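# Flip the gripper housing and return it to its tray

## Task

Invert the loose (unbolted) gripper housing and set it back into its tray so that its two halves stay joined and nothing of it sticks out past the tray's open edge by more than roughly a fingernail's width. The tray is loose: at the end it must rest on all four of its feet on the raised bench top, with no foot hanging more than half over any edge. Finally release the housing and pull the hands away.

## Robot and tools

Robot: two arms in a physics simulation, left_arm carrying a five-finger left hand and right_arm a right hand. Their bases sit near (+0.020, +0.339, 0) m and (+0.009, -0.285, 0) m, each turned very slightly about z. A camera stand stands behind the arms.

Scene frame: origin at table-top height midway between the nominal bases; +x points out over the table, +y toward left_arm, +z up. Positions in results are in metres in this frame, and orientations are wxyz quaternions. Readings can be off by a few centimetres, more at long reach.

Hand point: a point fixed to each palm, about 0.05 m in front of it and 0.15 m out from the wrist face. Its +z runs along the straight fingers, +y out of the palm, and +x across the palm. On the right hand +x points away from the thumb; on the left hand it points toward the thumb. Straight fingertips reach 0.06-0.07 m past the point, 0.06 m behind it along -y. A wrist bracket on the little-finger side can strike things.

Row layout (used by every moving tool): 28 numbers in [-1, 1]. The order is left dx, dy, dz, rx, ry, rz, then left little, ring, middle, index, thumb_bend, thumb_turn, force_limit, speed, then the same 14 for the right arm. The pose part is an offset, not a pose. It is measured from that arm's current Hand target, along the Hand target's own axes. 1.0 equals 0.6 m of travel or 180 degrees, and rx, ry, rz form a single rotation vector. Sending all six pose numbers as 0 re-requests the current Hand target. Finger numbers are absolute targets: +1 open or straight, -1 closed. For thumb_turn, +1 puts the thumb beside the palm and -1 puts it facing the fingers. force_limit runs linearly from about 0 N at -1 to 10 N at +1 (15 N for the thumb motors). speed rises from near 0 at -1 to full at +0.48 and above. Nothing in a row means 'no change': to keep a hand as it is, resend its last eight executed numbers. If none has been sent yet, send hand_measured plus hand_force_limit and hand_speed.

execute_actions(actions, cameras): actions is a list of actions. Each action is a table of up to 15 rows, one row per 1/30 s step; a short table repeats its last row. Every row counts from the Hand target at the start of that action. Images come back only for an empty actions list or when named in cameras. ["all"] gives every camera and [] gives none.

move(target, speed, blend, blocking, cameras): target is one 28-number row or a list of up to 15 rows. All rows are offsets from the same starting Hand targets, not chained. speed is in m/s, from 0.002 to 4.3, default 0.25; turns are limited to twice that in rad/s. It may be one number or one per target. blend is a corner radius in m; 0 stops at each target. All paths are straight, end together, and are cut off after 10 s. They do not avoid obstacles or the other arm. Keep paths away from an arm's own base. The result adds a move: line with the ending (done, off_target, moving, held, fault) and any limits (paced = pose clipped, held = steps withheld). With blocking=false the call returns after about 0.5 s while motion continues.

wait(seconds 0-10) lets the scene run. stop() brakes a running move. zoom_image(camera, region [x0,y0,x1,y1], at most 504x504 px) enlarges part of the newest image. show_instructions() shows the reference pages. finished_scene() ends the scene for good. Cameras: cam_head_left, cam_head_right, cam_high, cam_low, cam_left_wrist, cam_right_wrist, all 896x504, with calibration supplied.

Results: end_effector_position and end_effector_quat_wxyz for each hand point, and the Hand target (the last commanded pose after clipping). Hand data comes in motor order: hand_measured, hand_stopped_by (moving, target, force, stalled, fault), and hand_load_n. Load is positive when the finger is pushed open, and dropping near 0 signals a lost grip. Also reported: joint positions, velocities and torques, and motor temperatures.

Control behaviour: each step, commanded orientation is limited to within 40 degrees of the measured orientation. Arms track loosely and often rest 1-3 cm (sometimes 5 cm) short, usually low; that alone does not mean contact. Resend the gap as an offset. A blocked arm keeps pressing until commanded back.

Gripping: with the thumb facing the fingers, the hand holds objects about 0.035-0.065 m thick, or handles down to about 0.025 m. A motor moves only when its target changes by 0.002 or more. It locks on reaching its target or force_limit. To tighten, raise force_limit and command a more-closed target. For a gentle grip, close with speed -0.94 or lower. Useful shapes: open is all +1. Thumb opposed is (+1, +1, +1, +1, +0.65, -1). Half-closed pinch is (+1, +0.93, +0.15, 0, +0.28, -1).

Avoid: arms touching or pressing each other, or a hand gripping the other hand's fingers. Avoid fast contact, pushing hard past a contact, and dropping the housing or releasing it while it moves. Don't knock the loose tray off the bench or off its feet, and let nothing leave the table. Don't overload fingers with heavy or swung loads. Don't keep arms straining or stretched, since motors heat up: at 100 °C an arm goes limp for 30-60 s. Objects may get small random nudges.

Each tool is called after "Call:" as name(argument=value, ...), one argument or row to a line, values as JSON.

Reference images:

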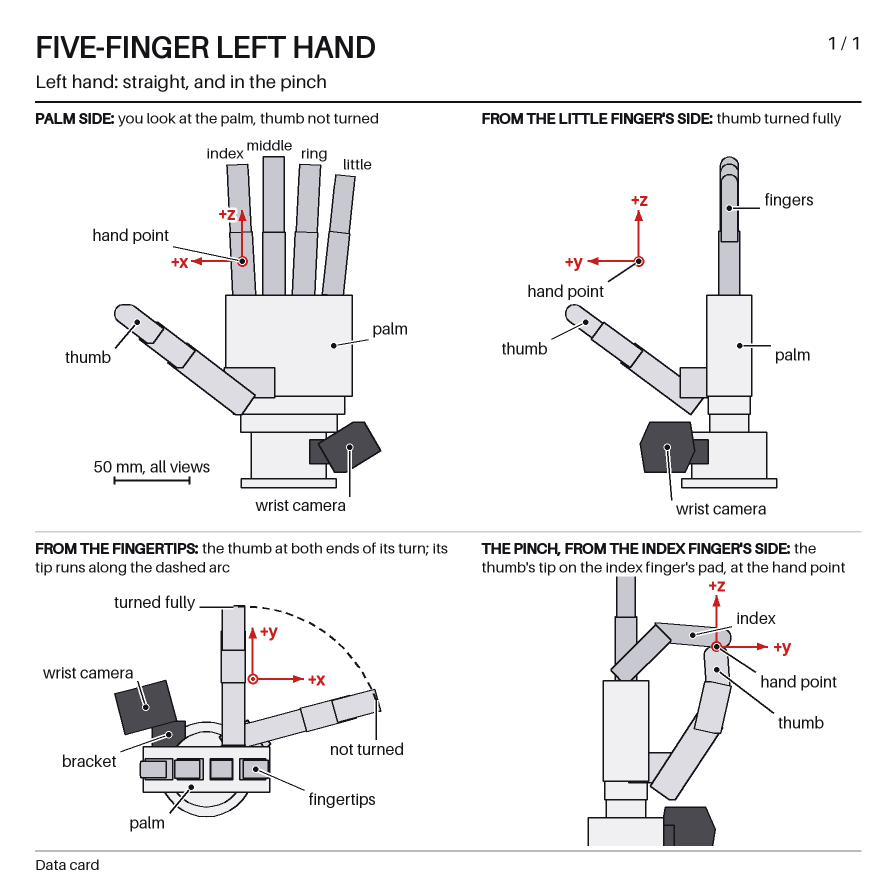

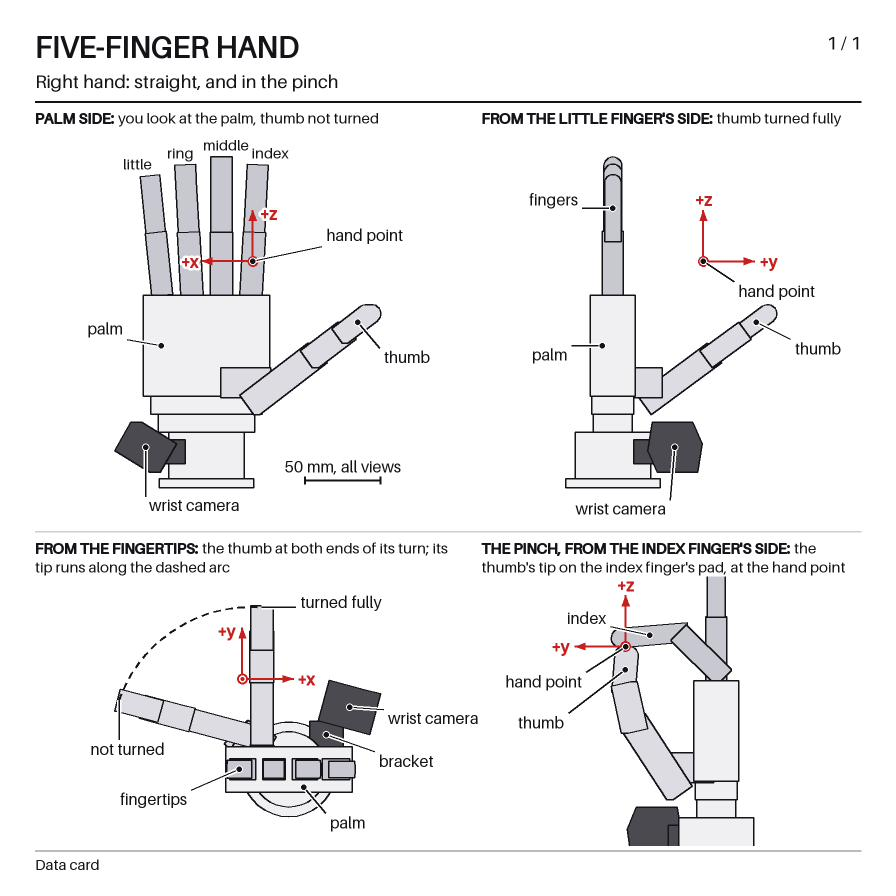

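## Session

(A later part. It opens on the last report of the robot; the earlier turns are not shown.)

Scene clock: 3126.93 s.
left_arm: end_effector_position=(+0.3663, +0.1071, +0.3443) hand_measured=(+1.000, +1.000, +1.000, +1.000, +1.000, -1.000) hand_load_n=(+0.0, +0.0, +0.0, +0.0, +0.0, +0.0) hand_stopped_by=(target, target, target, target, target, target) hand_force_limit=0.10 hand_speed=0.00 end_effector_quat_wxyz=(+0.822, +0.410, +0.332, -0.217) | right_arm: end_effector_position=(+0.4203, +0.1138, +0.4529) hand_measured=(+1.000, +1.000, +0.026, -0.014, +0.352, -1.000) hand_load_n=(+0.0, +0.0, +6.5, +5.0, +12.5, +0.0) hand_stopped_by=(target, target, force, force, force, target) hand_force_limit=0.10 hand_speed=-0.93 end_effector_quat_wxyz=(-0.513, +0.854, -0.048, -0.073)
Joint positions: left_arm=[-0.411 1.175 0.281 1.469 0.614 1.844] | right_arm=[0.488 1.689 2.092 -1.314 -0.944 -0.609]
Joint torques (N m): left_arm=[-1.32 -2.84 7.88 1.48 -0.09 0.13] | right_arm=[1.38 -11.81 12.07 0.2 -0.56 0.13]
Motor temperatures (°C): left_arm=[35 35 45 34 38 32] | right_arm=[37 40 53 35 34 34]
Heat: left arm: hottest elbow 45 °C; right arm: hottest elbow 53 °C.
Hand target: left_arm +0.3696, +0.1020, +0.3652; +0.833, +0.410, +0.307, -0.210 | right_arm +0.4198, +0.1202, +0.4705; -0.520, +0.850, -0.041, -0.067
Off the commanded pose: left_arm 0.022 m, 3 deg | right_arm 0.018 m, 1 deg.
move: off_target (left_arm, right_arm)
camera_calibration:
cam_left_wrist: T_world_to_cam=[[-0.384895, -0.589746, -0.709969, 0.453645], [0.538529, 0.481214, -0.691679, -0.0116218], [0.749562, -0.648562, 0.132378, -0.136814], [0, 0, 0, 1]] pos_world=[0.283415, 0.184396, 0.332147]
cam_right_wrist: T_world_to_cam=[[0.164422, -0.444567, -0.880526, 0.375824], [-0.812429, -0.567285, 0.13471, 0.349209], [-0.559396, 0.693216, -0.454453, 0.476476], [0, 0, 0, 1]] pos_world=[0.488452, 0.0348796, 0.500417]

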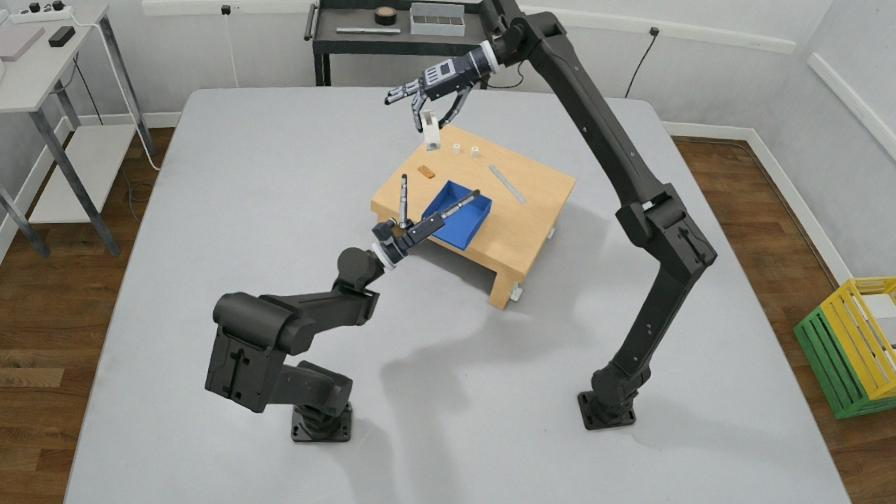

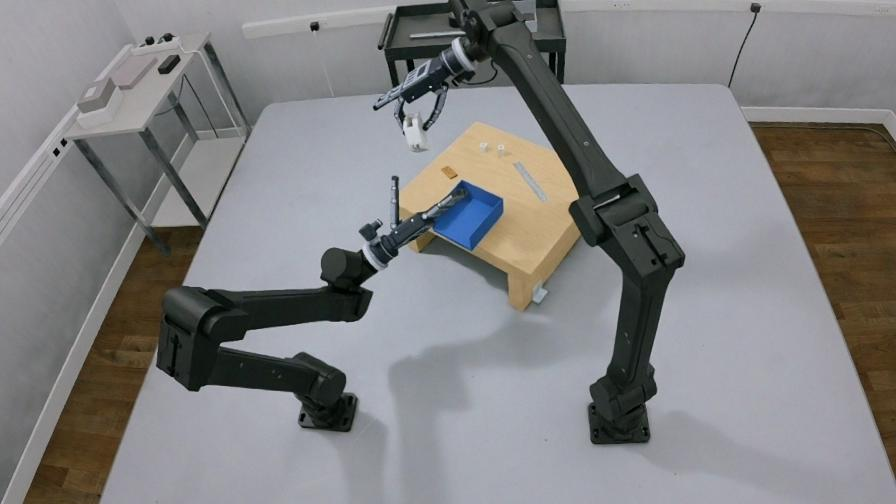

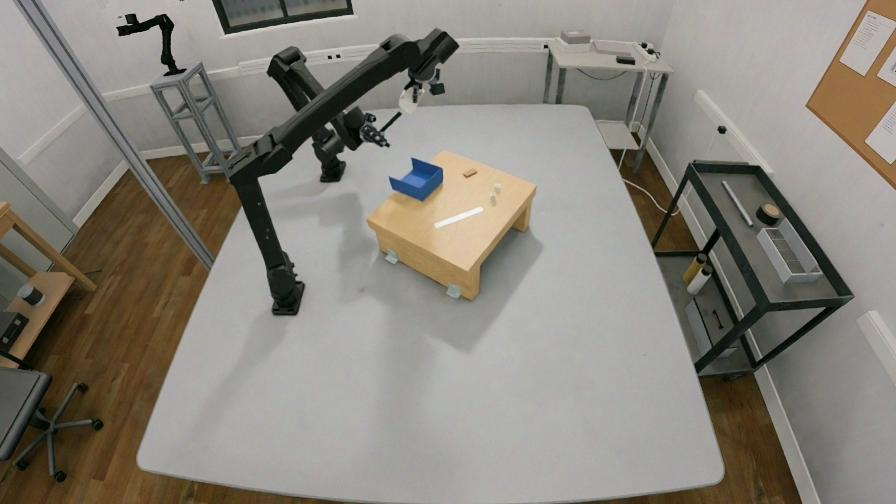

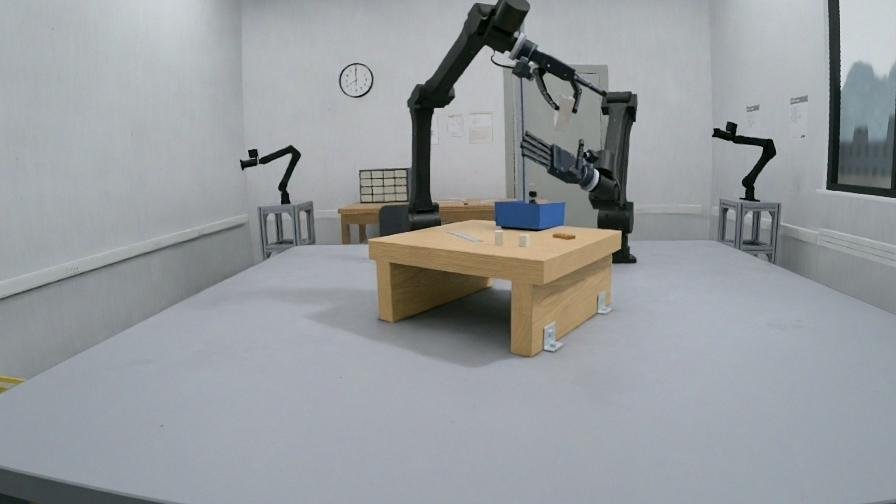

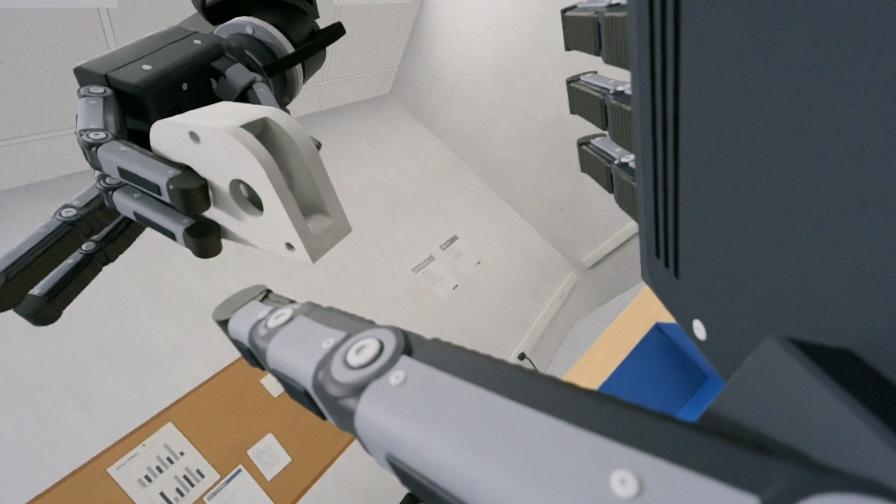

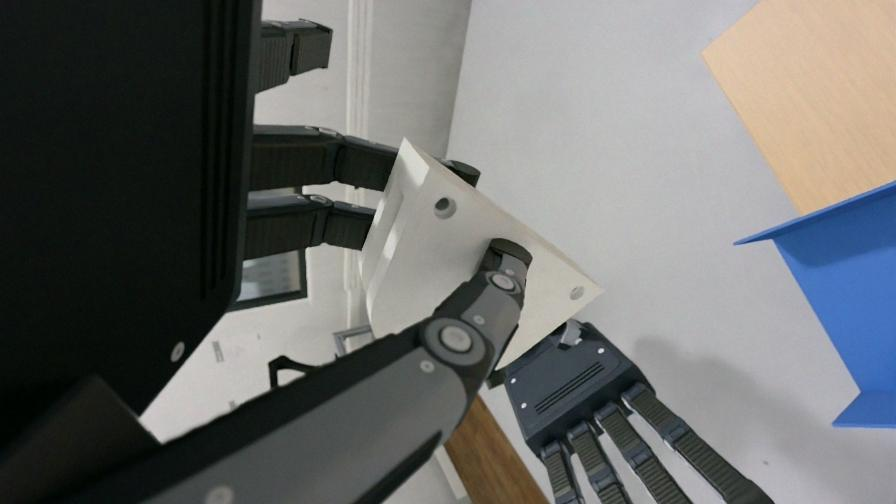

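Call:
move(
  target=[0.0027,0.052,0.0391,0,0,0,1,1,1,1,1,-1,0.1,0,0,0,0,0,0,0,1,1,-0.1,-0.25,0.05,-1,0.1,-0.93],
  speed=0.08,
  cameras=["cam_left_wrist","cam_right_wrist"],
)

Scene clock: 3281.77 s.
left_arm: end_effector_position=(+0.3890, +0.1027, +0.3739) hand_measured=(+1.000, +1.000, +1.000, +1.000, +1.000, -1.000) hand_load_n=(+0.0, +0.5, +0.0, +0.0, +0.0, +0.0) hand_stopped_by=(target, target, target, target, target, target) hand_force_limit=0.10 hand_speed=0.00 end_effector_quat_wxyz=(+0.826, +0.414, +0.318, -0.211) | right_arm: end_effector_position=(+0.4203, +0.1138, +0.4529) hand_measured=(+1.000, +1.000, +0.026, -0.014, +0.352, -1.000) hand_load_n=(+0.0, -0.5, +6.0, +5.0, +13.0, +0.5) hand_stopped_by=(target, target, force, force, force, target) hand_force_limit=0.10 hand_speed=-0.93 end_effector_quat_wxyz=(-0.513, +0.854, -0.048, -0.073)
Joint positions: left_arm=[-0.383 1.175 0.374 1.408 0.647 1.839] | right_arm=[0.488 1.689 2.092 -1.314 -0.944 -0.609]
Joint torques (N m): left_arm=[-0.44 -3.78 8.62 0.57 -0.11 -0.11] | right_arm=[1.32 -11.87 12.07 0.18 -0.56 0.13]
Motor temperatures (°C): left_arm=[35 35 47 34 38 32] | right_arm=[37 42 60 35 35 34]
Heat: left arm: hottest elbow 47 °C; right arm: hottest elbow 60 °C.
Hand target: left_arm +0.3975, +0.1008, +0.3926; +0.833, +0.410, +0.307, -0.210 | right_arm +0.4198, +0.1202, +0.4705; -0.520, +0.850, -0.041, -0.067
Off the commanded pose: left_arm 0.021 m, 2 deg | right_arm 0.019 m, 1 deg.
move: off_target (left_arm, right_arm)
camera_calibration:
cam_left_wrist: T_world_to_cam=[[-0.362055, -0.588245, -0.723107, 0.476624], [0.561527, 0.481556, -0.672897, -0.0173066], [0.744046, -0.64967, 0.155966, -0.167182], [0, 0, 0, 1]] pos_world=[0.306673, 0.180093, 0.359079]
cam_right_wrist: T_world_to_cam=[[0.164422, -0.444567, -0.880526, 0.375824], [-0.812429, -0.567285, 0.13471, 0.349209], [-0.559396, 0.693216, -0.454453, 0.476476], [0, 0, 0, 1]] pos_world=[0.488452, 0.0348796, 0.500417]
Images, in order (width x height): cam_left_wrist 896x504, cam_right_wrist 896x504.

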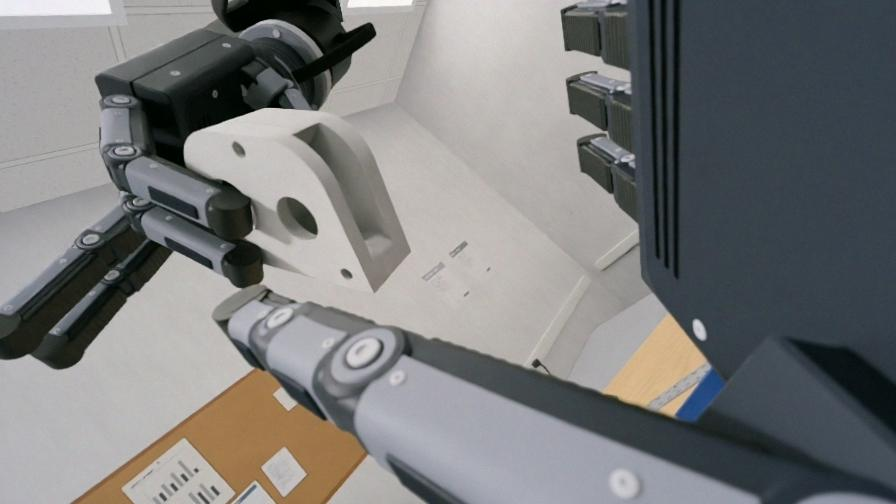

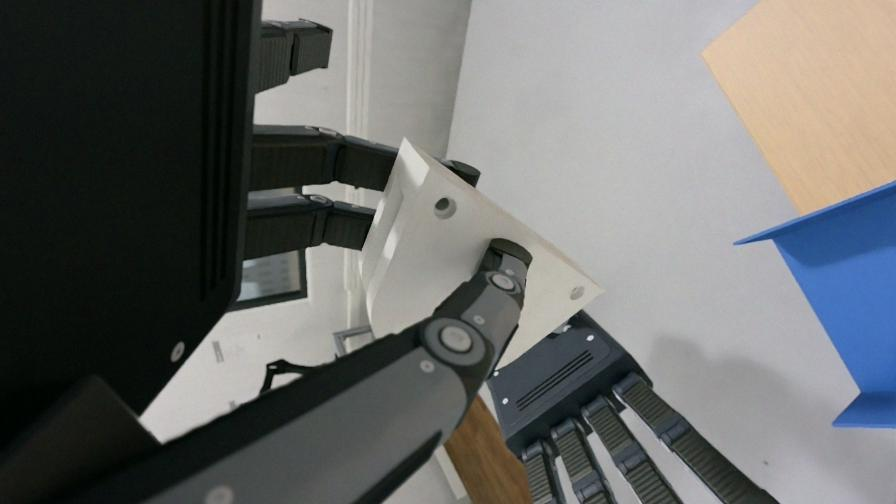

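Call:
move(
  target=[0.0112,0.0582,0.036,0,0,0,1,1,1,1,1,-1,0.1,0,0,0,0,0,0,0,1,1,-0.1,-0.25,0.05,-1,0.1,-0.93],
  speed=0.06,
  cameras=["cam_left_wrist","cam_right_wrist","cam_low","cam_head_right"],
)

Scene clock: 3297.23 s.
left_arm: end_effector_position=(+0.4202, +0.1046, +0.3999) hand_measured=(+1.000, +1.000, +1.000, +1.000, +1.000, -1.000) hand_load_n=(+0.0, +0.0, +0.0, +0.0, +0.0, +0.0) hand_stopped_by=(target, target, target, target, target, target) hand_force_limit=0.10 hand_speed=0.00 end_effector_quat_wxyz=(+0.828, +0.413, +0.316, -0.211) | right_arm: end_effector_position=(+0.4203, +0.1138, +0.4529) hand_measured=(+1.000, +1.000, +0.026, -0.014, +0.352, -1.000) hand_load_n=(+0.0, +0.0, +6.0, +5.0, +13.0, +0.0) hand_stopped_by=(target, target, force, force, force, target) hand_force_limit=0.10 hand_speed=-0.93 end_effector_quat_wxyz=(-0.513, +0.854, -0.048, -0.073)
Joint positions: left_arm=[-0.333 1.199 0.476 1.358 0.687 1.801] | right_arm=[0.488 1.689 2.092 -1.314 -0.944 -0.609]
Joint torques (N m): left_arm=[-0.5 -3.9 9.17 0.54 -0.13 -0.11] | right_arm=[1.38 -11.81 12.07 0.18 -0.56 0.13]
Motor temperatures (°C): left_arm=[35 35 48 34 38 32] | right_arm=[37 42 60 35 35 34]
Heat: left arm: hottest elbow 48 °C; right arm: hottest elbow 60 °C.
Hand target: left_arm +0.4306, +0.1027, +0.4176; +0.833, +0.410, +0.307, -0.210 | right_arm +0.4198, +0.1202, +0.4705; -0.520, +0.850, -0.041, -0.067
Off the commanded pose: left_arm 0.021 m, 1 deg | right_arm 0.019 m, 1 deg.
move: off_target (left_arm, right_arm)
camera_calibration:
cam_left_wrist: T_world_to_cam=[[-0.359494, -0.590493, -0.722552, 0.506847], [0.564075, 0.479321, -0.672362, -0.019295], [0.74336, -0.649284, 0.160769, -0.194894], [0, 0, 0, 1]] pos_world=[0.337968, 0.181996, 0.384583]
cam_right_wrist: T_world_to_cam=[[0.164422, -0.444567, -0.880526, 0.375824], [-0.812429, -0.567285, 0.13471, 0.349209], [-0.559396, 0.693216, -0.454453, 0.476476], [0, 0, 0, 1]] pos_world=[0.488452, 0.0348796, 0.500417]
Images, in order (width x height): cam_head_right 896x504, cam_low 896x504, cam_left_wrist 896x504, cam_right_wrist 896x504.

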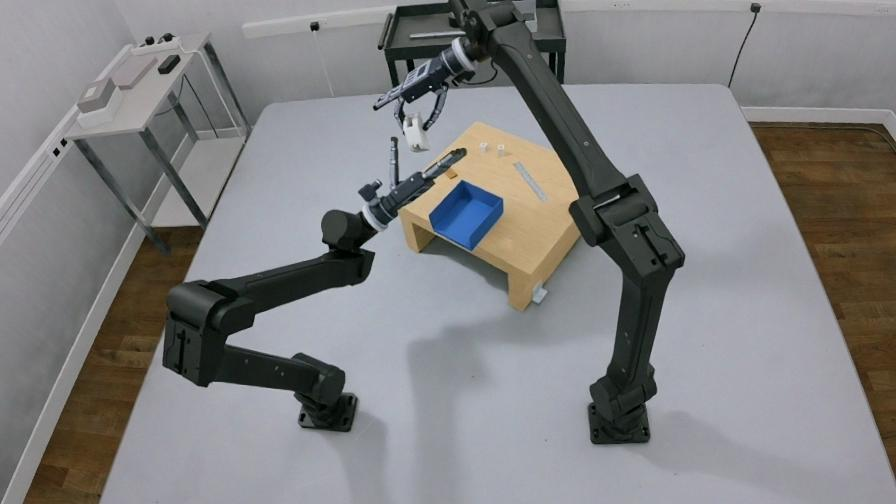

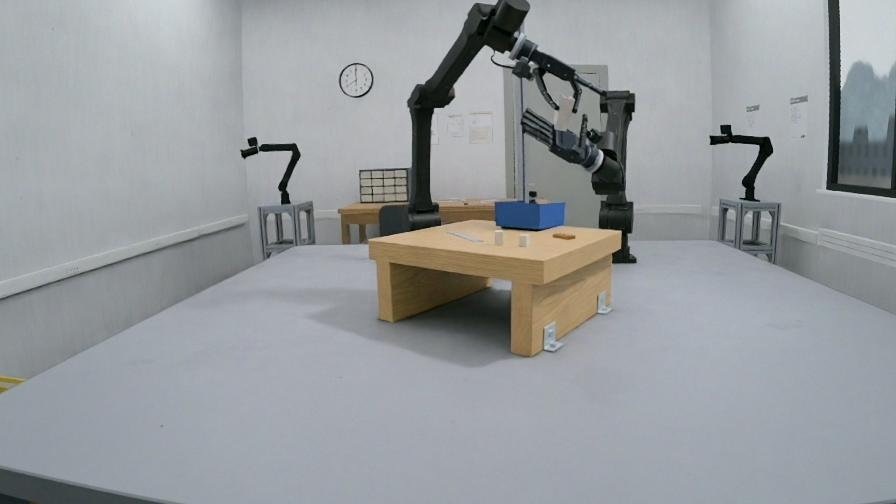

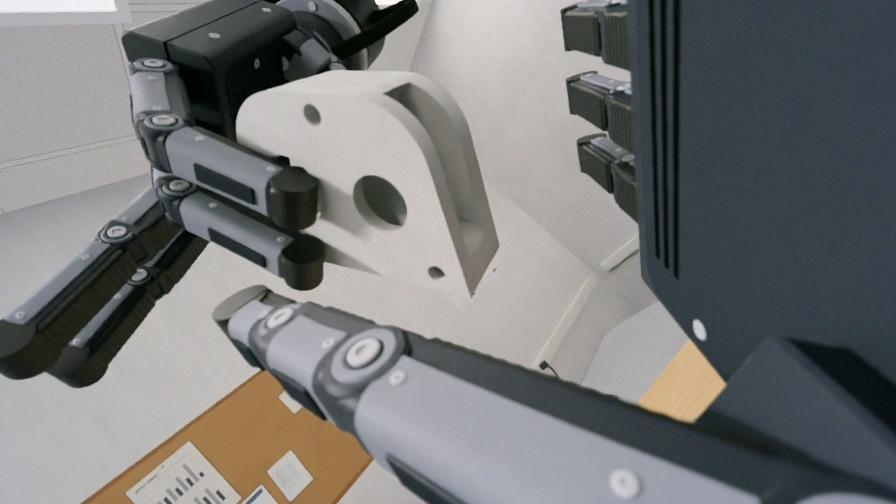

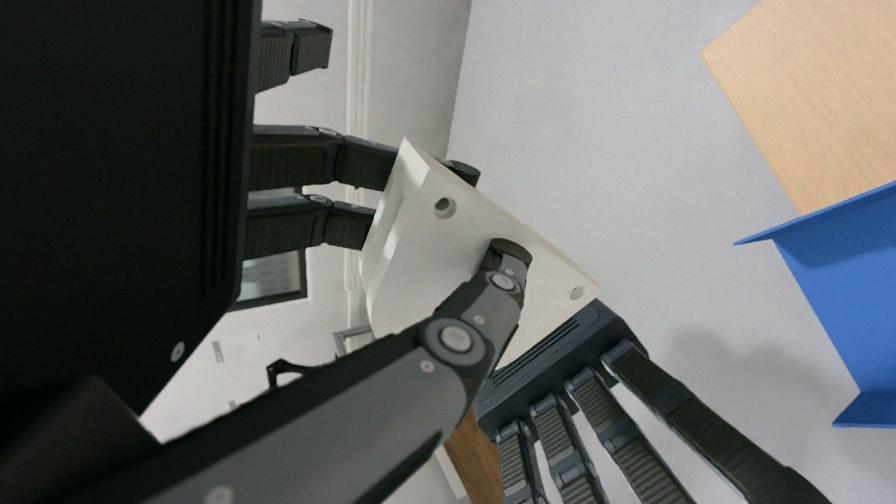

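Call:
execute_actions(
  actions=[
    [[0,0,0,0,0,0,1,1,0.5,0.35,0.55,-1,-0.5,-0.6,0,0,0,0,0,0,1,1,-0.1,-0.25,0.05,-1,0.1,-0.93]],
  ],
  cameras=["cam_left_wrist","cam_right_wrist"],
)

Scene clock: 3322.43 s.
left_arm: end_effector_position=(+0.4202, +0.1045, +0.3998) hand_measured=(+1.000, +1.000, +0.500, +0.350, +0.550, -1.000) hand_load_n=(+0.0, +0.0, +0.5, +0.0, +0.0, +0.0) hand_stopped_by=(target, target, target, target, target, target) hand_force_limit=-0.50 hand_speed=-0.60 end_effector_quat_wxyz=(+0.827, +0.413, +0.317, -0.212) | right_arm: end_effector_position=(+0.4203, +0.1138, +0.4529) hand_measured=(+1.000, +1.000, +0.026, -0.014, +0.352, -1.000) hand_load_n=(+0.0, +0.0, +6.0, +5.0, +13.0, +0.0) hand_stopped_by=(target, target, force, force, force, target) hand_force_limit=0.10 hand_speed=-0.93 end_effector_quat_wxyz=(-0.513, +0.854, -0.048, -0.073)
Joint positions: left_arm=[-0.333 1.199 0.476 1.358 0.687 1.8] | right_arm=[0.488 1.689 2.092 -1.314 -0.944 -0.609]
Joint torques (N m): left_arm=[-0.38 -3.96 9.17 0.55 -0.14 -0.11] | right_arm=[1.38 -11.81 12.07 0.2 -0.55 0.13]
Motor temperatures (°C): left_arm=[35 35 48 34 38 32] | right_arm=[37 42 61 35 35 34]
Heat: left arm: hottest elbow 48 °C; right arm: hottest elbow 61 °C.
Hand target: left_arm +0.4305, +0.1026, +0.4176; +0.833, +0.410, +0.307, -0.210 | right_arm +0.4198, +0.1202, +0.4705; -0.520, +0.850, -0.041, -0.067
Off the commanded pose: left_arm 0.021 m, 1 deg | right_arm 0.019 m, 1 deg.
Step readings (end_effector_position of left_arm | right_arm):
0: (+0.4202, +0.1046, +0.3999) | (+0.4203, +0.1138, +0.4529)
1: (+0.4202, +0.1046, +0.3999) | (+0.4203, +0.1138, +0.4529)
2: (+0.4202, +0.1046, +0.3999) | (+0.4203, +0.1138, +0.4529)
4: (+0.4202, +0.1046, +0.3998) | (+0.4203, +0.1138, +0.4529)
8: (+0.4202, +0.1045, +0.3998) | (+0.4203, +0.1138, +0.4529)
15: (+0.4202, +0.1045, +0.3998) | (+0.4203, +0.1138, +0.4529)
camera_calibration:
cam_left_wrist: T_world_to_cam=[[-0.360965, -0.590323, -0.721958, 0.507011], [0.563755, 0.478561, -0.673171, -0.0188062], [0.742889, -0.649999, 0.160053, -0.194315], [0, 0, 0, 1]] pos_world=[0.33797, 0.181996, 0.384482]
cam_right_wrist: T_world_to_cam=[[0.164422, -0.444567, -0.880526, 0.375824], [-0.812429, -0.567285, 0.13471, 0.349209], [-0.559396, 0.693216, -0.454453, 0.476476], [0, 0, 0, 1]] pos_world=[0.488452, 0.0348796, 0.500417]
Images, in order (width x height): cam_left_wrist 896x504, cam_right_wrist 896x504.

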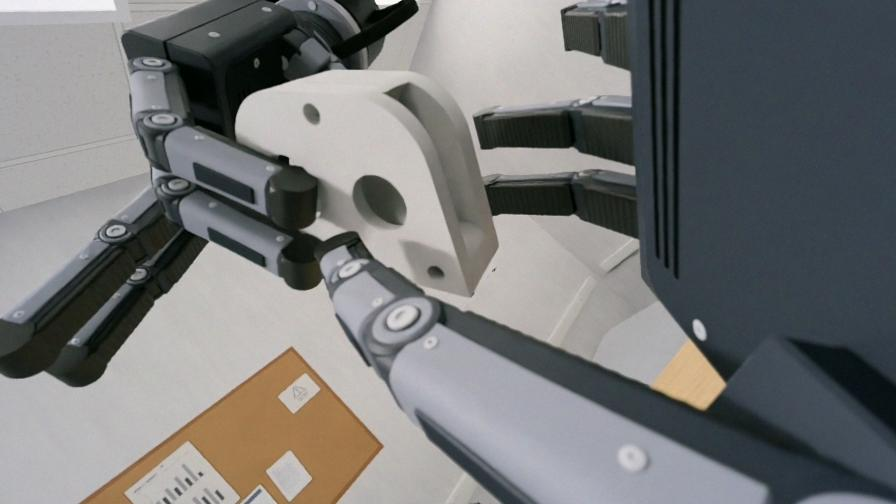

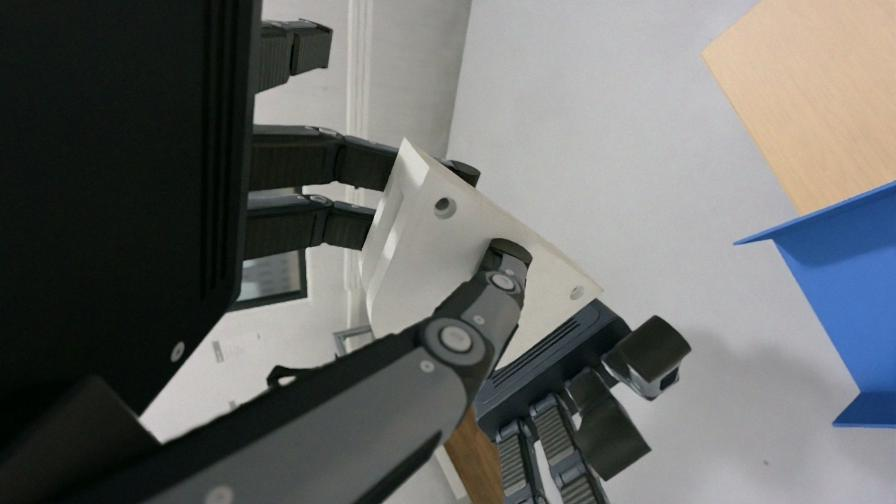

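Call:
execute_actions(
  actions=[
    [[0,0,0,0,0,0,1,1,-0.1,-0.25,0.05,-1,-0.5,-0.93,0,0,0,0,0,0,1,1,-0.1,-0.25,0.05,-1,0.1,-0.93]],
  ],
)

Call:
wait(
  seconds=1.5,
  cameras=["cam_left_wrist","cam_right_wrist"],
)

Scene clock: 3345.93 s.
left_arm: end_effector_position=(+0.4207, +0.1053, +0.3998) hand_measured=(+1.000, +1.000, +0.022, +0.010, +0.376, -1.000) hand_load_n=(+0.0, +0.0, +5.0, +2.5, +5.5, +0.0) hand_stopped_by=(target, target, force, force, force, target) hand_force_limit=-0.50 hand_speed=-0.93 end_effector_quat_wxyz=(+0.828, +0.413, +0.317, -0.211) | right_arm: end_effector_position=(+0.4200, +0.1136, +0.4528) hand_measured=(+1.000, +1.000, +0.026, -0.014, +0.352, -1.000) hand_load_n=(+0.0, +0.0, +5.5, +5.5, +13.0, +0.5) hand_stopped_by=(target, target, force, force, force, target) hand_force_limit=0.10 hand_speed=-0.93 end_effector_quat_wxyz=(-0.513, +0.854, -0.048, -0.074)
Joint positions: left_arm=[-0.331 1.199 0.476 1.358 0.687 1.8] | right_arm=[0.488 1.689 2.092 -1.316 -0.944 -0.609]
Joint torques (N m): left_arm=[-0.5 -3.96 9.2 0.55 -0.14 -0.12] | right_arm=[1.32 -11.81 12.05 0.25 -0.56 0.13]
Motor temperatures (°C): left_arm=[35 35 48 34 38 32] | right_arm=[37 42 61 35 35 34]
Heat: left arm: hottest elbow 48 °C; right arm: hottest elbow 61 °C.
Hand target: left_arm +0.4305, +0.1026, +0.4176; +0.833, +0.410, +0.307, -0.210 | right_arm +0.4198, +0.1202, +0.4705; -0.520, +0.850, -0.041, -0.067
Off the commanded pose: left_arm 0.021 m, 1 deg | right_arm 0.019 m, 2 deg.
Step readings (end_effector_position of left_arm | right_arm):
0: (+0.4202, +0.1045, +0.3998) | (+0.4203, +0.1138, +0.4529)
1: (+0.4202, +0.1045, +0.3998) | (+0.4203, +0.1138, +0.4529)
2: (+0.4202, +0.1045, +0.3998) | (+0.4203, +0.1138, +0.4529)
4: (+0.4202, +0.1045, +0.3998) | (+0.4203, +0.1138, +0.4529)
8: (+0.4202, +0.1045, +0.3998) | (+0.4203, +0.1138, +0.4529)
15: (+0.4202, +0.1045, +0.3998) | (+0.4203, +0.1138, +0.4529)

Scene clock: 3347.43 s.
left_arm: end_effector_position=(+0.4207, +0.1053, +0.3998) hand_measured=(+1.000, +1.000, +0.022, +0.010, +0.376, -1.000) hand_load_n=(+0.0, +0.0, +5.0, +2.5, +5.0, +0.0) hand_stopped_by=(target, target, force, force, force, target) hand_force_limit=-0.50 hand_speed=-0.93 end_effector_quat_wxyz=(+0.828, +0.413, +0.317, -0.211) | right_arm: end_effector_position=(+0.4200, +0.1136, +0.4528) hand_measured=(+1.000, +1.000, +0.026, -0.014, +0.352, -1.000) hand_load_n=(+0.0, -0.5, +5.5, +5.5, +13.0, +0.5) hand_stopped_by=(target, target, force, force, force, target) hand_force_limit=0.10 hand_speed=-0.93 end_effector_quat_wxyz=(-0.513, +0.854, -0.048, -0.074)
Joint positions: left_arm=[-0.331 1.199 0.476 1.358 0.687 1.8] | right_arm=[0.488 1.689 2.092 -1.316 -0.944 -0.609]
Joint torques (N m): left_arm=[-0.5 -3.9 9.17 0.57 -0.13 -0.11] | right_arm=[1.32 -11.81 12.07 0.25 -0.56 0.13]
Motor temperatures (°C): left_arm=[35 35 48 34 38 32] | right_arm=[37 42 61 35 35 34]
Heat: left arm: hottest elbow 48 °C; right arm: hottest elbow 61 °C.
Hand target: left_arm +0.4305, +0.1026, +0.4176; +0.833, +0.410, +0.307, -0.210 | right_arm +0.4198, +0.1202, +0.4705; -0.520, +0.850, -0.041, -0.067
Off the commanded pose: left_arm 0.021 m, 1 deg | right_arm 0.019 m, 2 deg.
wait: 1.50 s; at rest by 0.17 s
camera_calibration:
cam_left_wrist: T_world_to_cam=[[-0.359823, -0.591015, -0.721962, 0.507216], [0.562829, 0.479654, -0.673168, -0.0191511], [0.744145, -0.648562, 0.16005, -0.194832], [0, 0, 0, 1]] pos_world=[0.33827, 0.182598, 0.384482]
cam_right_wrist: T_world_to_cam=[[0.162917, -0.445348, -0.880411, 0.376339], [-0.812199, -0.567163, 0.136599, 0.347955], [-0.560171, 0.692814, -0.454112, 0.476562], [0, 0, 0, 1]] pos_world=[0.488253, 0.0347797, 0.500215]
Images, in order (width x height): cam_left_wrist 896x504, cam_right_wrist 896x504.

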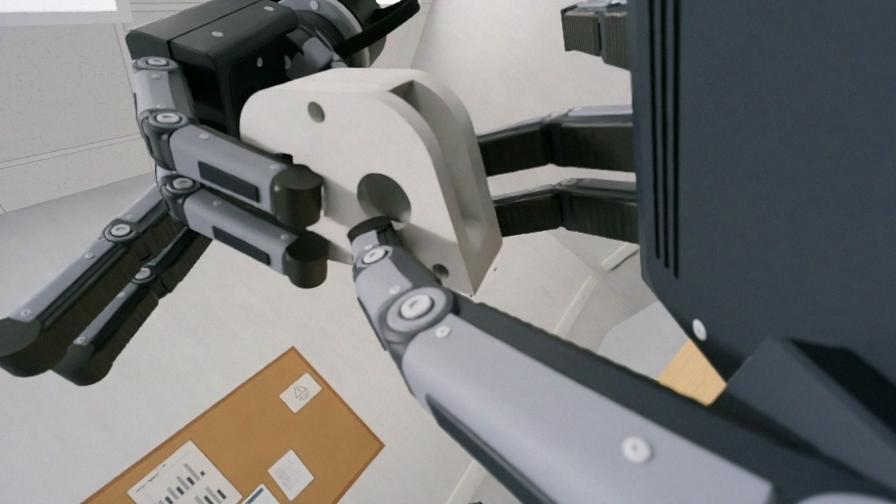

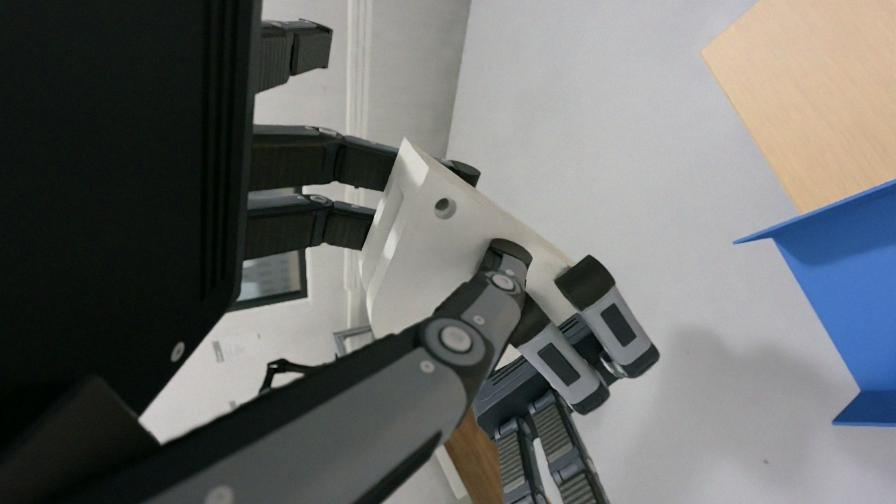

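Call:
execute_actions(
  actions=[
    [[0,0,0,0,0,0,1,1,-0.15,-0.3,0.0,-1,0.1,-0.93,0,0,0,0,0,0,1,1,-0.1,-0.25,0.05,-1,0.1,-0.93]],
  ],
)

Call:
wait(
  seconds=1.0,
  cameras=["cam_left_wrist","cam_right_wrist"],
)

Scene clock: 3358.77 s.
left_arm: end_effector_position=(+0.4207, +0.1053, +0.3998) hand_measured=(+1.000, +1.000, +0.018, -0.002, +0.374, -1.000) hand_load_n=(+0.0, +0.0, +6.5, +7.5, +9.0, +0.0) hand_stopped_by=(target, target, force, force, force, target) hand_force_limit=0.10 hand_speed=-0.93 end_effector_quat_wxyz=(+0.828, +0.413, +0.317, -0.211) | right_arm: end_effector_position=(+0.4200, +0.1136, +0.4528) hand_measured=(+1.000, +1.000, +0.026, -0.014, +0.352, -1.000) hand_load_n=(+0.0, +0.0, +5.5, +5.0, +13.5, +0.5) hand_stopped_by=(target, target, force, force, force, target) hand_force_limit=0.10 hand_speed=-0.93 end_effector_quat_wxyz=(-0.513, +0.854, -0.048, -0.074)
Joint positions: left_arm=[-0.331 1.199 0.476 1.358 0.687 1.8] | right_arm=[0.488 1.689 2.092 -1.316 -0.944 -0.609]
Joint torques (N m): left_arm=[-0.62 -3.84 9.18 0.58 -0.13 -0.12] | right_arm=[1.32 -11.81 12.07 0.24 -0.56 0.13]
Motor temperatures (°C): left_arm=[35 35 48 34 38 32] | right_arm=[37 42 61 35 35 34]
Heat: left arm: hottest elbow 48 °C; right arm: hottest elbow 61 °C.
Hand target: left_arm +0.4305, +0.1026, +0.4176; +0.833, +0.410, +0.307, -0.210 | right_arm +0.4198, +0.1201, +0.4705; -0.520, +0.850, -0.041, -0.067
Off the commanded pose: left_arm 0.021 m, 1 deg | right_arm 0.019 m, 1 deg.
Step readings (end_effector_position of left_arm | right_arm):
0: (+0.4207, +0.1053, +0.3998) | (+0.4200, +0.1136, +0.4528)
1: (+0.4207, +0.1053, +0.3998) | (+0.4200, +0.1136, +0.4528)
2: (+0.4207, +0.1053, +0.3998) | (+0.4200, +0.1136, +0.4528)
4: (+0.4207, +0.1053, +0.3998) | (+0.4200, +0.1136, +0.4528)
8: (+0.4207, +0.1053, +0.3998) | (+0.4200, +0.1136, +0.4528)
15: (+0.4207, +0.1053, +0.3998) | (+0.4200, +0.1136, +0.4528)

Scene clock: 3359.77 s.
left_arm: end_effector_position=(+0.4207, +0.1053, +0.3998) hand_measured=(+1.000, +1.000, +0.018, -0.002, +0.374, -1.000) hand_load_n=(+0.0, +0.0, +6.5, +8.0, +9.0, -0.5) hand_stopped_by=(target, target, force, force, force, target) hand_force_limit=0.10 hand_speed=-0.93 end_effector_quat_wxyz=(+0.828, +0.413, +0.317, -0.211) | right_arm: end_effector_position=(+0.4200, +0.1136, +0.4528) hand_measured=(+1.000, +1.000, +0.026, -0.014, +0.352, -1.000) hand_load_n=(+0.0, +0.0, +5.5, +5.0, +13.5, +1.0) hand_stopped_by=(target, target, force, force, force, target) hand_force_limit=0.10 hand_speed=-0.93 end_effector_quat_wxyz=(-0.513, +0.854, -0.048, -0.074)
Joint positions: left_arm=[-0.331 1.199 0.476 1.358 0.687 1.8] | right_arm=[0.488 1.689 2.092 -1.316 -0.944 -0.609]
Joint torques (N m): left_arm=[-0.67 -3.9 9.2 0.57 -0.14 -0.11] | right_arm=[1.32 -11.81 12.07 0.25 -0.56 0.13]
Motor temperatures (°C): left_arm=[35 35 48 34 38 32] | right_arm=[37 42 61 35 35 34]
Heat: left arm: hottest elbow 48 °C; right arm: hottest elbow 61 °C.
Hand target: left_arm +0.4305, +0.1026, +0.4176; +0.833, +0.410, +0.307, -0.210 | right_arm +0.4198, +0.1201, +0.4705; -0.520, +0.850, -0.041, -0.067
Off the commanded pose: left_arm 0.021 m, 1 deg | right_arm 0.019 m, 1 deg.
wait: 1.00 s; at rest by 0.17 s
camera_calibration:
cam_left_wrist: T_world_to_cam=[[-0.359823, -0.591015, -0.721962, 0.507216], [0.562829, 0.479654, -0.673168, -0.0191511], [0.744145, -0.648562, 0.16005, -0.194832], [0, 0, 0, 1]] pos_world=[0.33827, 0.182598, 0.384482]
cam_right_wrist: T_world_to_cam=[[0.162917, -0.445348, -0.880411, 0.376339], [-0.812199, -0.567163, 0.136599, 0.347955], [-0.560171, 0.692814, -0.454112, 0.476562], [0, 0, 0, 1]] pos_world=[0.488253, 0.0347797, 0.500215]
Images, in order (width x height): cam_left_wrist 896x504, cam_right_wrist 896x504.

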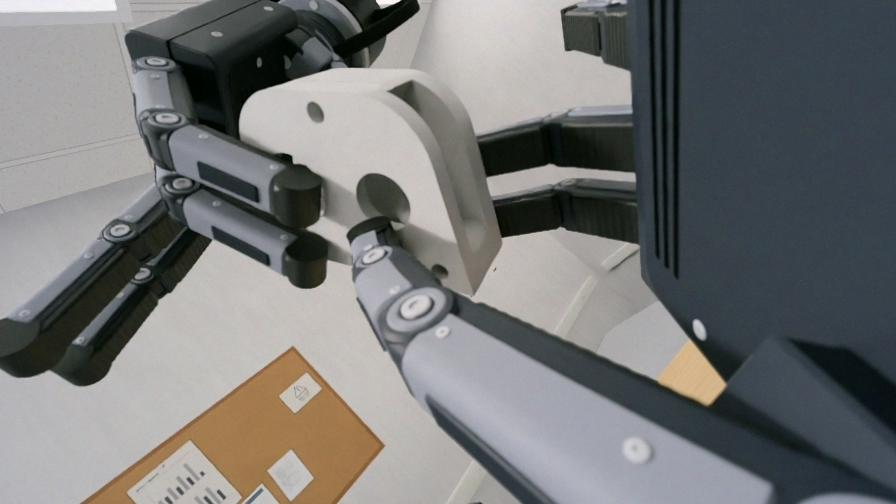

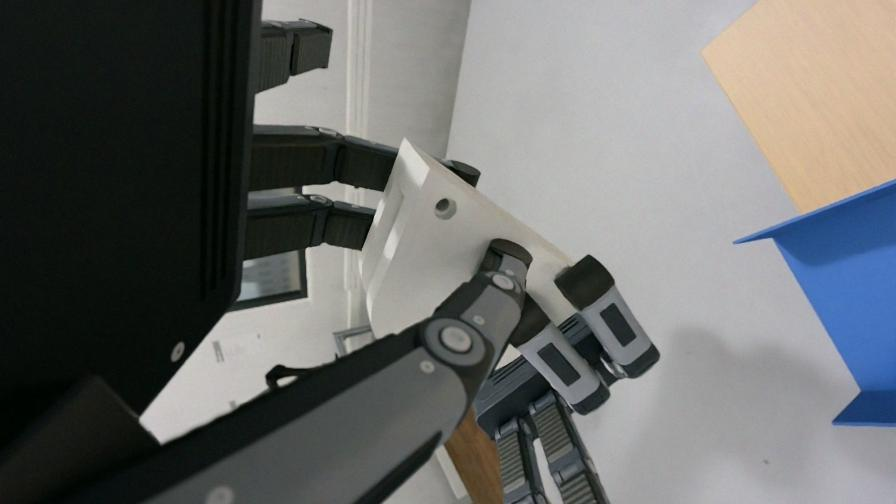

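Call:
execute_actions(
  actions=[
    [[0,0,0,0,0,0,1,1,-0.15,-0.3,-0.05,-1,0.4,-0.93,0,0,0,0,0,0,1,1,-0.1,-0.25,0.05,-1,0.1,-0.93]],
  ],
)

Call:
execute_actions(
  actions=[
    [[0,0,0,0,0,0,1,1,-0.15,-0.3,-0.05,-1,0.4,-0.93,0,0,0,0,0,0,1,1,0.6,0.5,0.65,-1,0.1,-0.8]],
  ],
  cameras=["cam_left_wrist","cam_right_wrist"],
)

Scene clock: 3381.27 s.
left_arm: end_effector_position=(+0.4207, +0.1053, +0.3998) hand_measured=(+1.000, +1.000, +0.018, +0.000, +0.372, -1.000) hand_load_n=(+0.0, +0.0, +6.5, +8.5, +10.0, +0.0) hand_stopped_by=(target, target, force, force, force, target) hand_force_limit=0.40 hand_speed=-0.93 end_effector_quat_wxyz=(+0.828, +0.413, +0.317, -0.211) | right_arm: end_effector_position=(+0.4200, +0.1136, +0.4528) hand_measured=(+1.000, +1.000, +0.026, -0.014, +0.352, -1.000) hand_load_n=(+0.0, -0.5, +5.5, +5.0, +13.0, +0.5) hand_stopped_by=(target, target, force, force, force, target) hand_force_limit=0.10 hand_speed=-0.93 end_effector_quat_wxyz=(-0.513, +0.854, -0.048, -0.074)
Joint positions: left_arm=[-0.331 1.199 0.476 1.358 0.687 1.8] | right_arm=[0.488 1.689 2.092 -1.316 -0.944 -0.609]
Joint torques (N m): left_arm=[-0.44 -4.07 9.18 0.58 -0.13 -0.11] | right_arm=[1.32 -11.81 12.05 0.25 -0.56 0.13]
Motor temperatures (°C): left_arm=[35 35 48 34 38 32] | right_arm=[37 42 61 35 35 34]
Heat: left arm: hottest elbow 48 °C; right arm: hottest elbow 61 °C.
Hand target: left_arm +0.4305, +0.1026, +0.4176; +0.833, +0.410, +0.307, -0.210 | right_arm +0.4198, +0.1201, +0.4705; -0.520, +0.850, -0.041, -0.067
Off the commanded pose: left_arm 0.021 m, 1 deg | right_arm 0.019 m, 1 deg.
Step readings (end_effector_position of left_arm | right_arm):
0: (+0.4207, +0.1053, +0.3998) | (+0.4200, +0.1136, +0.4528)
1: (+0.4207, +0.1053, +0.3998) | (+0.4200, +0.1136, +0.4528)
2: (+0.4207, +0.1053, +0.3998) | (+0.4200, +0.1136, +0.4528)
4: (+0.4207, +0.1053, +0.3998) | (+0.4200, +0.1136, +0.4528)
8: (+0.4207, +0.1053, +0.3998) | (+0.4200, +0.1136, +0.4528)
15: (+0.4207, +0.1053, +0.3998) | (+0.4200, +0.1136, +0.4528)

Scene clock: 3382.60 s.
left_arm: end_effector_position=(+0.4215, +0.1055, +0.3987) hand_measured=(+1.000, +1.000, +0.018, +0.000, +0.372, -1.000) hand_load_n=(+0.0, +0.0, +6.0, +8.0, +11.0, +0.0) hand_stopped_by=(target, target, force, force, force, target) hand_force_limit=0.40 hand_speed=-0.93 end_effector_quat_wxyz=(+0.827, +0.412, +0.319, -0.211) | right_arm: end_effector_position=(+0.4196, +0.1138, +0.4529) hand_measured=(+1.000, +1.000, +0.600, +0.500, +0.650, -1.000) hand_load_n=(+0.0, +0.0, +0.0, +0.0, +0.0, +0.0) hand_stopped_by=(target, target, target, target, target, target) hand_force_limit=0.10 hand_speed=-0.80 end_effector_quat_wxyz=(-0.513, +0.854, -0.049, -0.075)
Joint positions: left_arm=[-0.33 1.201 0.476 1.356 0.687 1.799] | right_arm=[0.488 1.689 2.092 -1.316 -0.945 -0.608]
Joint torques (N m): left_arm=[-0.67 -4.19 9.17 0.64 -0.14 -0.11] | right_arm=[1.32 -11.81 12.08 0.25 -0.53 0.11]
Motor temperatures (°C): left_arm=[35 35 48 34 38 32] | right_arm=[37 42 61 35 35 34]
Heat: left arm: hottest elbow 48 °C; right arm: hottest elbow 61 °C.
Hand target: left_arm +0.4307, +0.1027, +0.4175; +0.833, +0.410, +0.307, -0.210 | right_arm +0.4199, +0.1200, +0.4704; -0.520, +0.850, -0.041, -0.067
Off the commanded pose: left_arm 0.021 m, 2 deg | right_arm 0.019 m, 2 deg.
Step readings (end_effector_position of left_arm | right_arm):
0: (+0.4207, +0.1053, +0.3998) | (+0.4200, +0.1136, +0.4528)
1: (+0.4207, +0.1053, +0.3998) | (+0.4200, +0.1136, +0.4528)
2: (+0.4207, +0.1053, +0.3998) | (+0.4200, +0.1136, +0.4528)
4: (+0.4208, +0.1056, +0.3998) | (+0.4199, +0.1136, +0.4527)
8: (+0.4212, +0.1056, +0.3993) | (+0.4196, +0.1138, +0.4528)
15: (+0.4215, +0.1055, +0.3987) | (+0.4196, +0.1138, +0.4529)
camera_calibration:
cam_left_wrist: T_world_to_cam=[[-0.36191, -0.590675, -0.721196, 0.507468], [0.560142, 0.480614, -0.674723, -0.0188408], [0.745159, -0.648161, 0.156923, -0.194406], [0, 0, 0, 1]] pos_world=[0.339075, 0.182797, 0.383778]
cam_right_wrist: T_world_to_cam=[[0.161595, -0.445027, -0.880816, 0.377313], [-0.811798, -0.567453, 0.13777, 0.347054], [-0.561133, 0.692783, -0.45297, 0.476155], [0, 0, 0, 1]] pos_world=[0.487953, 0.0349799, 0.500214]
Images, in order (width x height): cam_left_wrist 896x504, cam_right_wrist 896x504.

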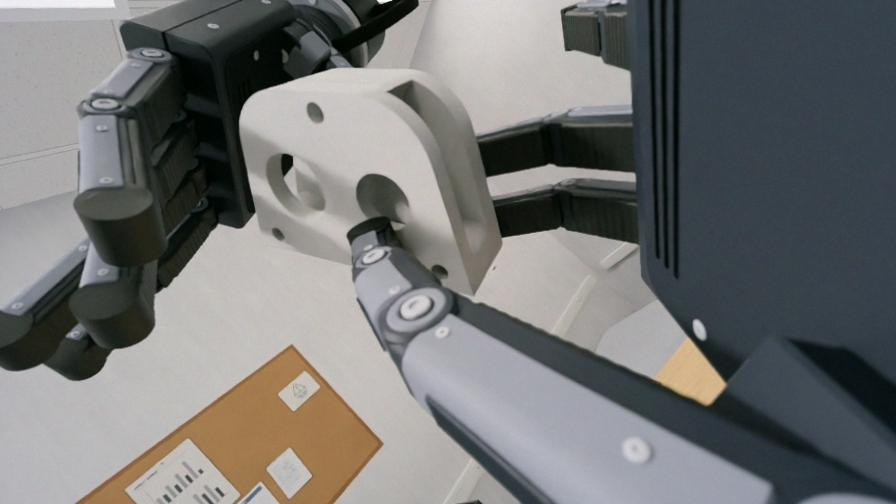

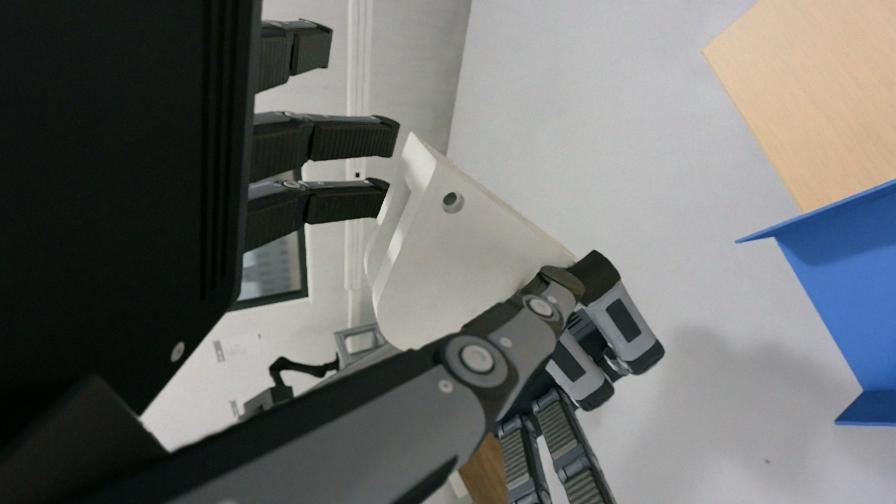

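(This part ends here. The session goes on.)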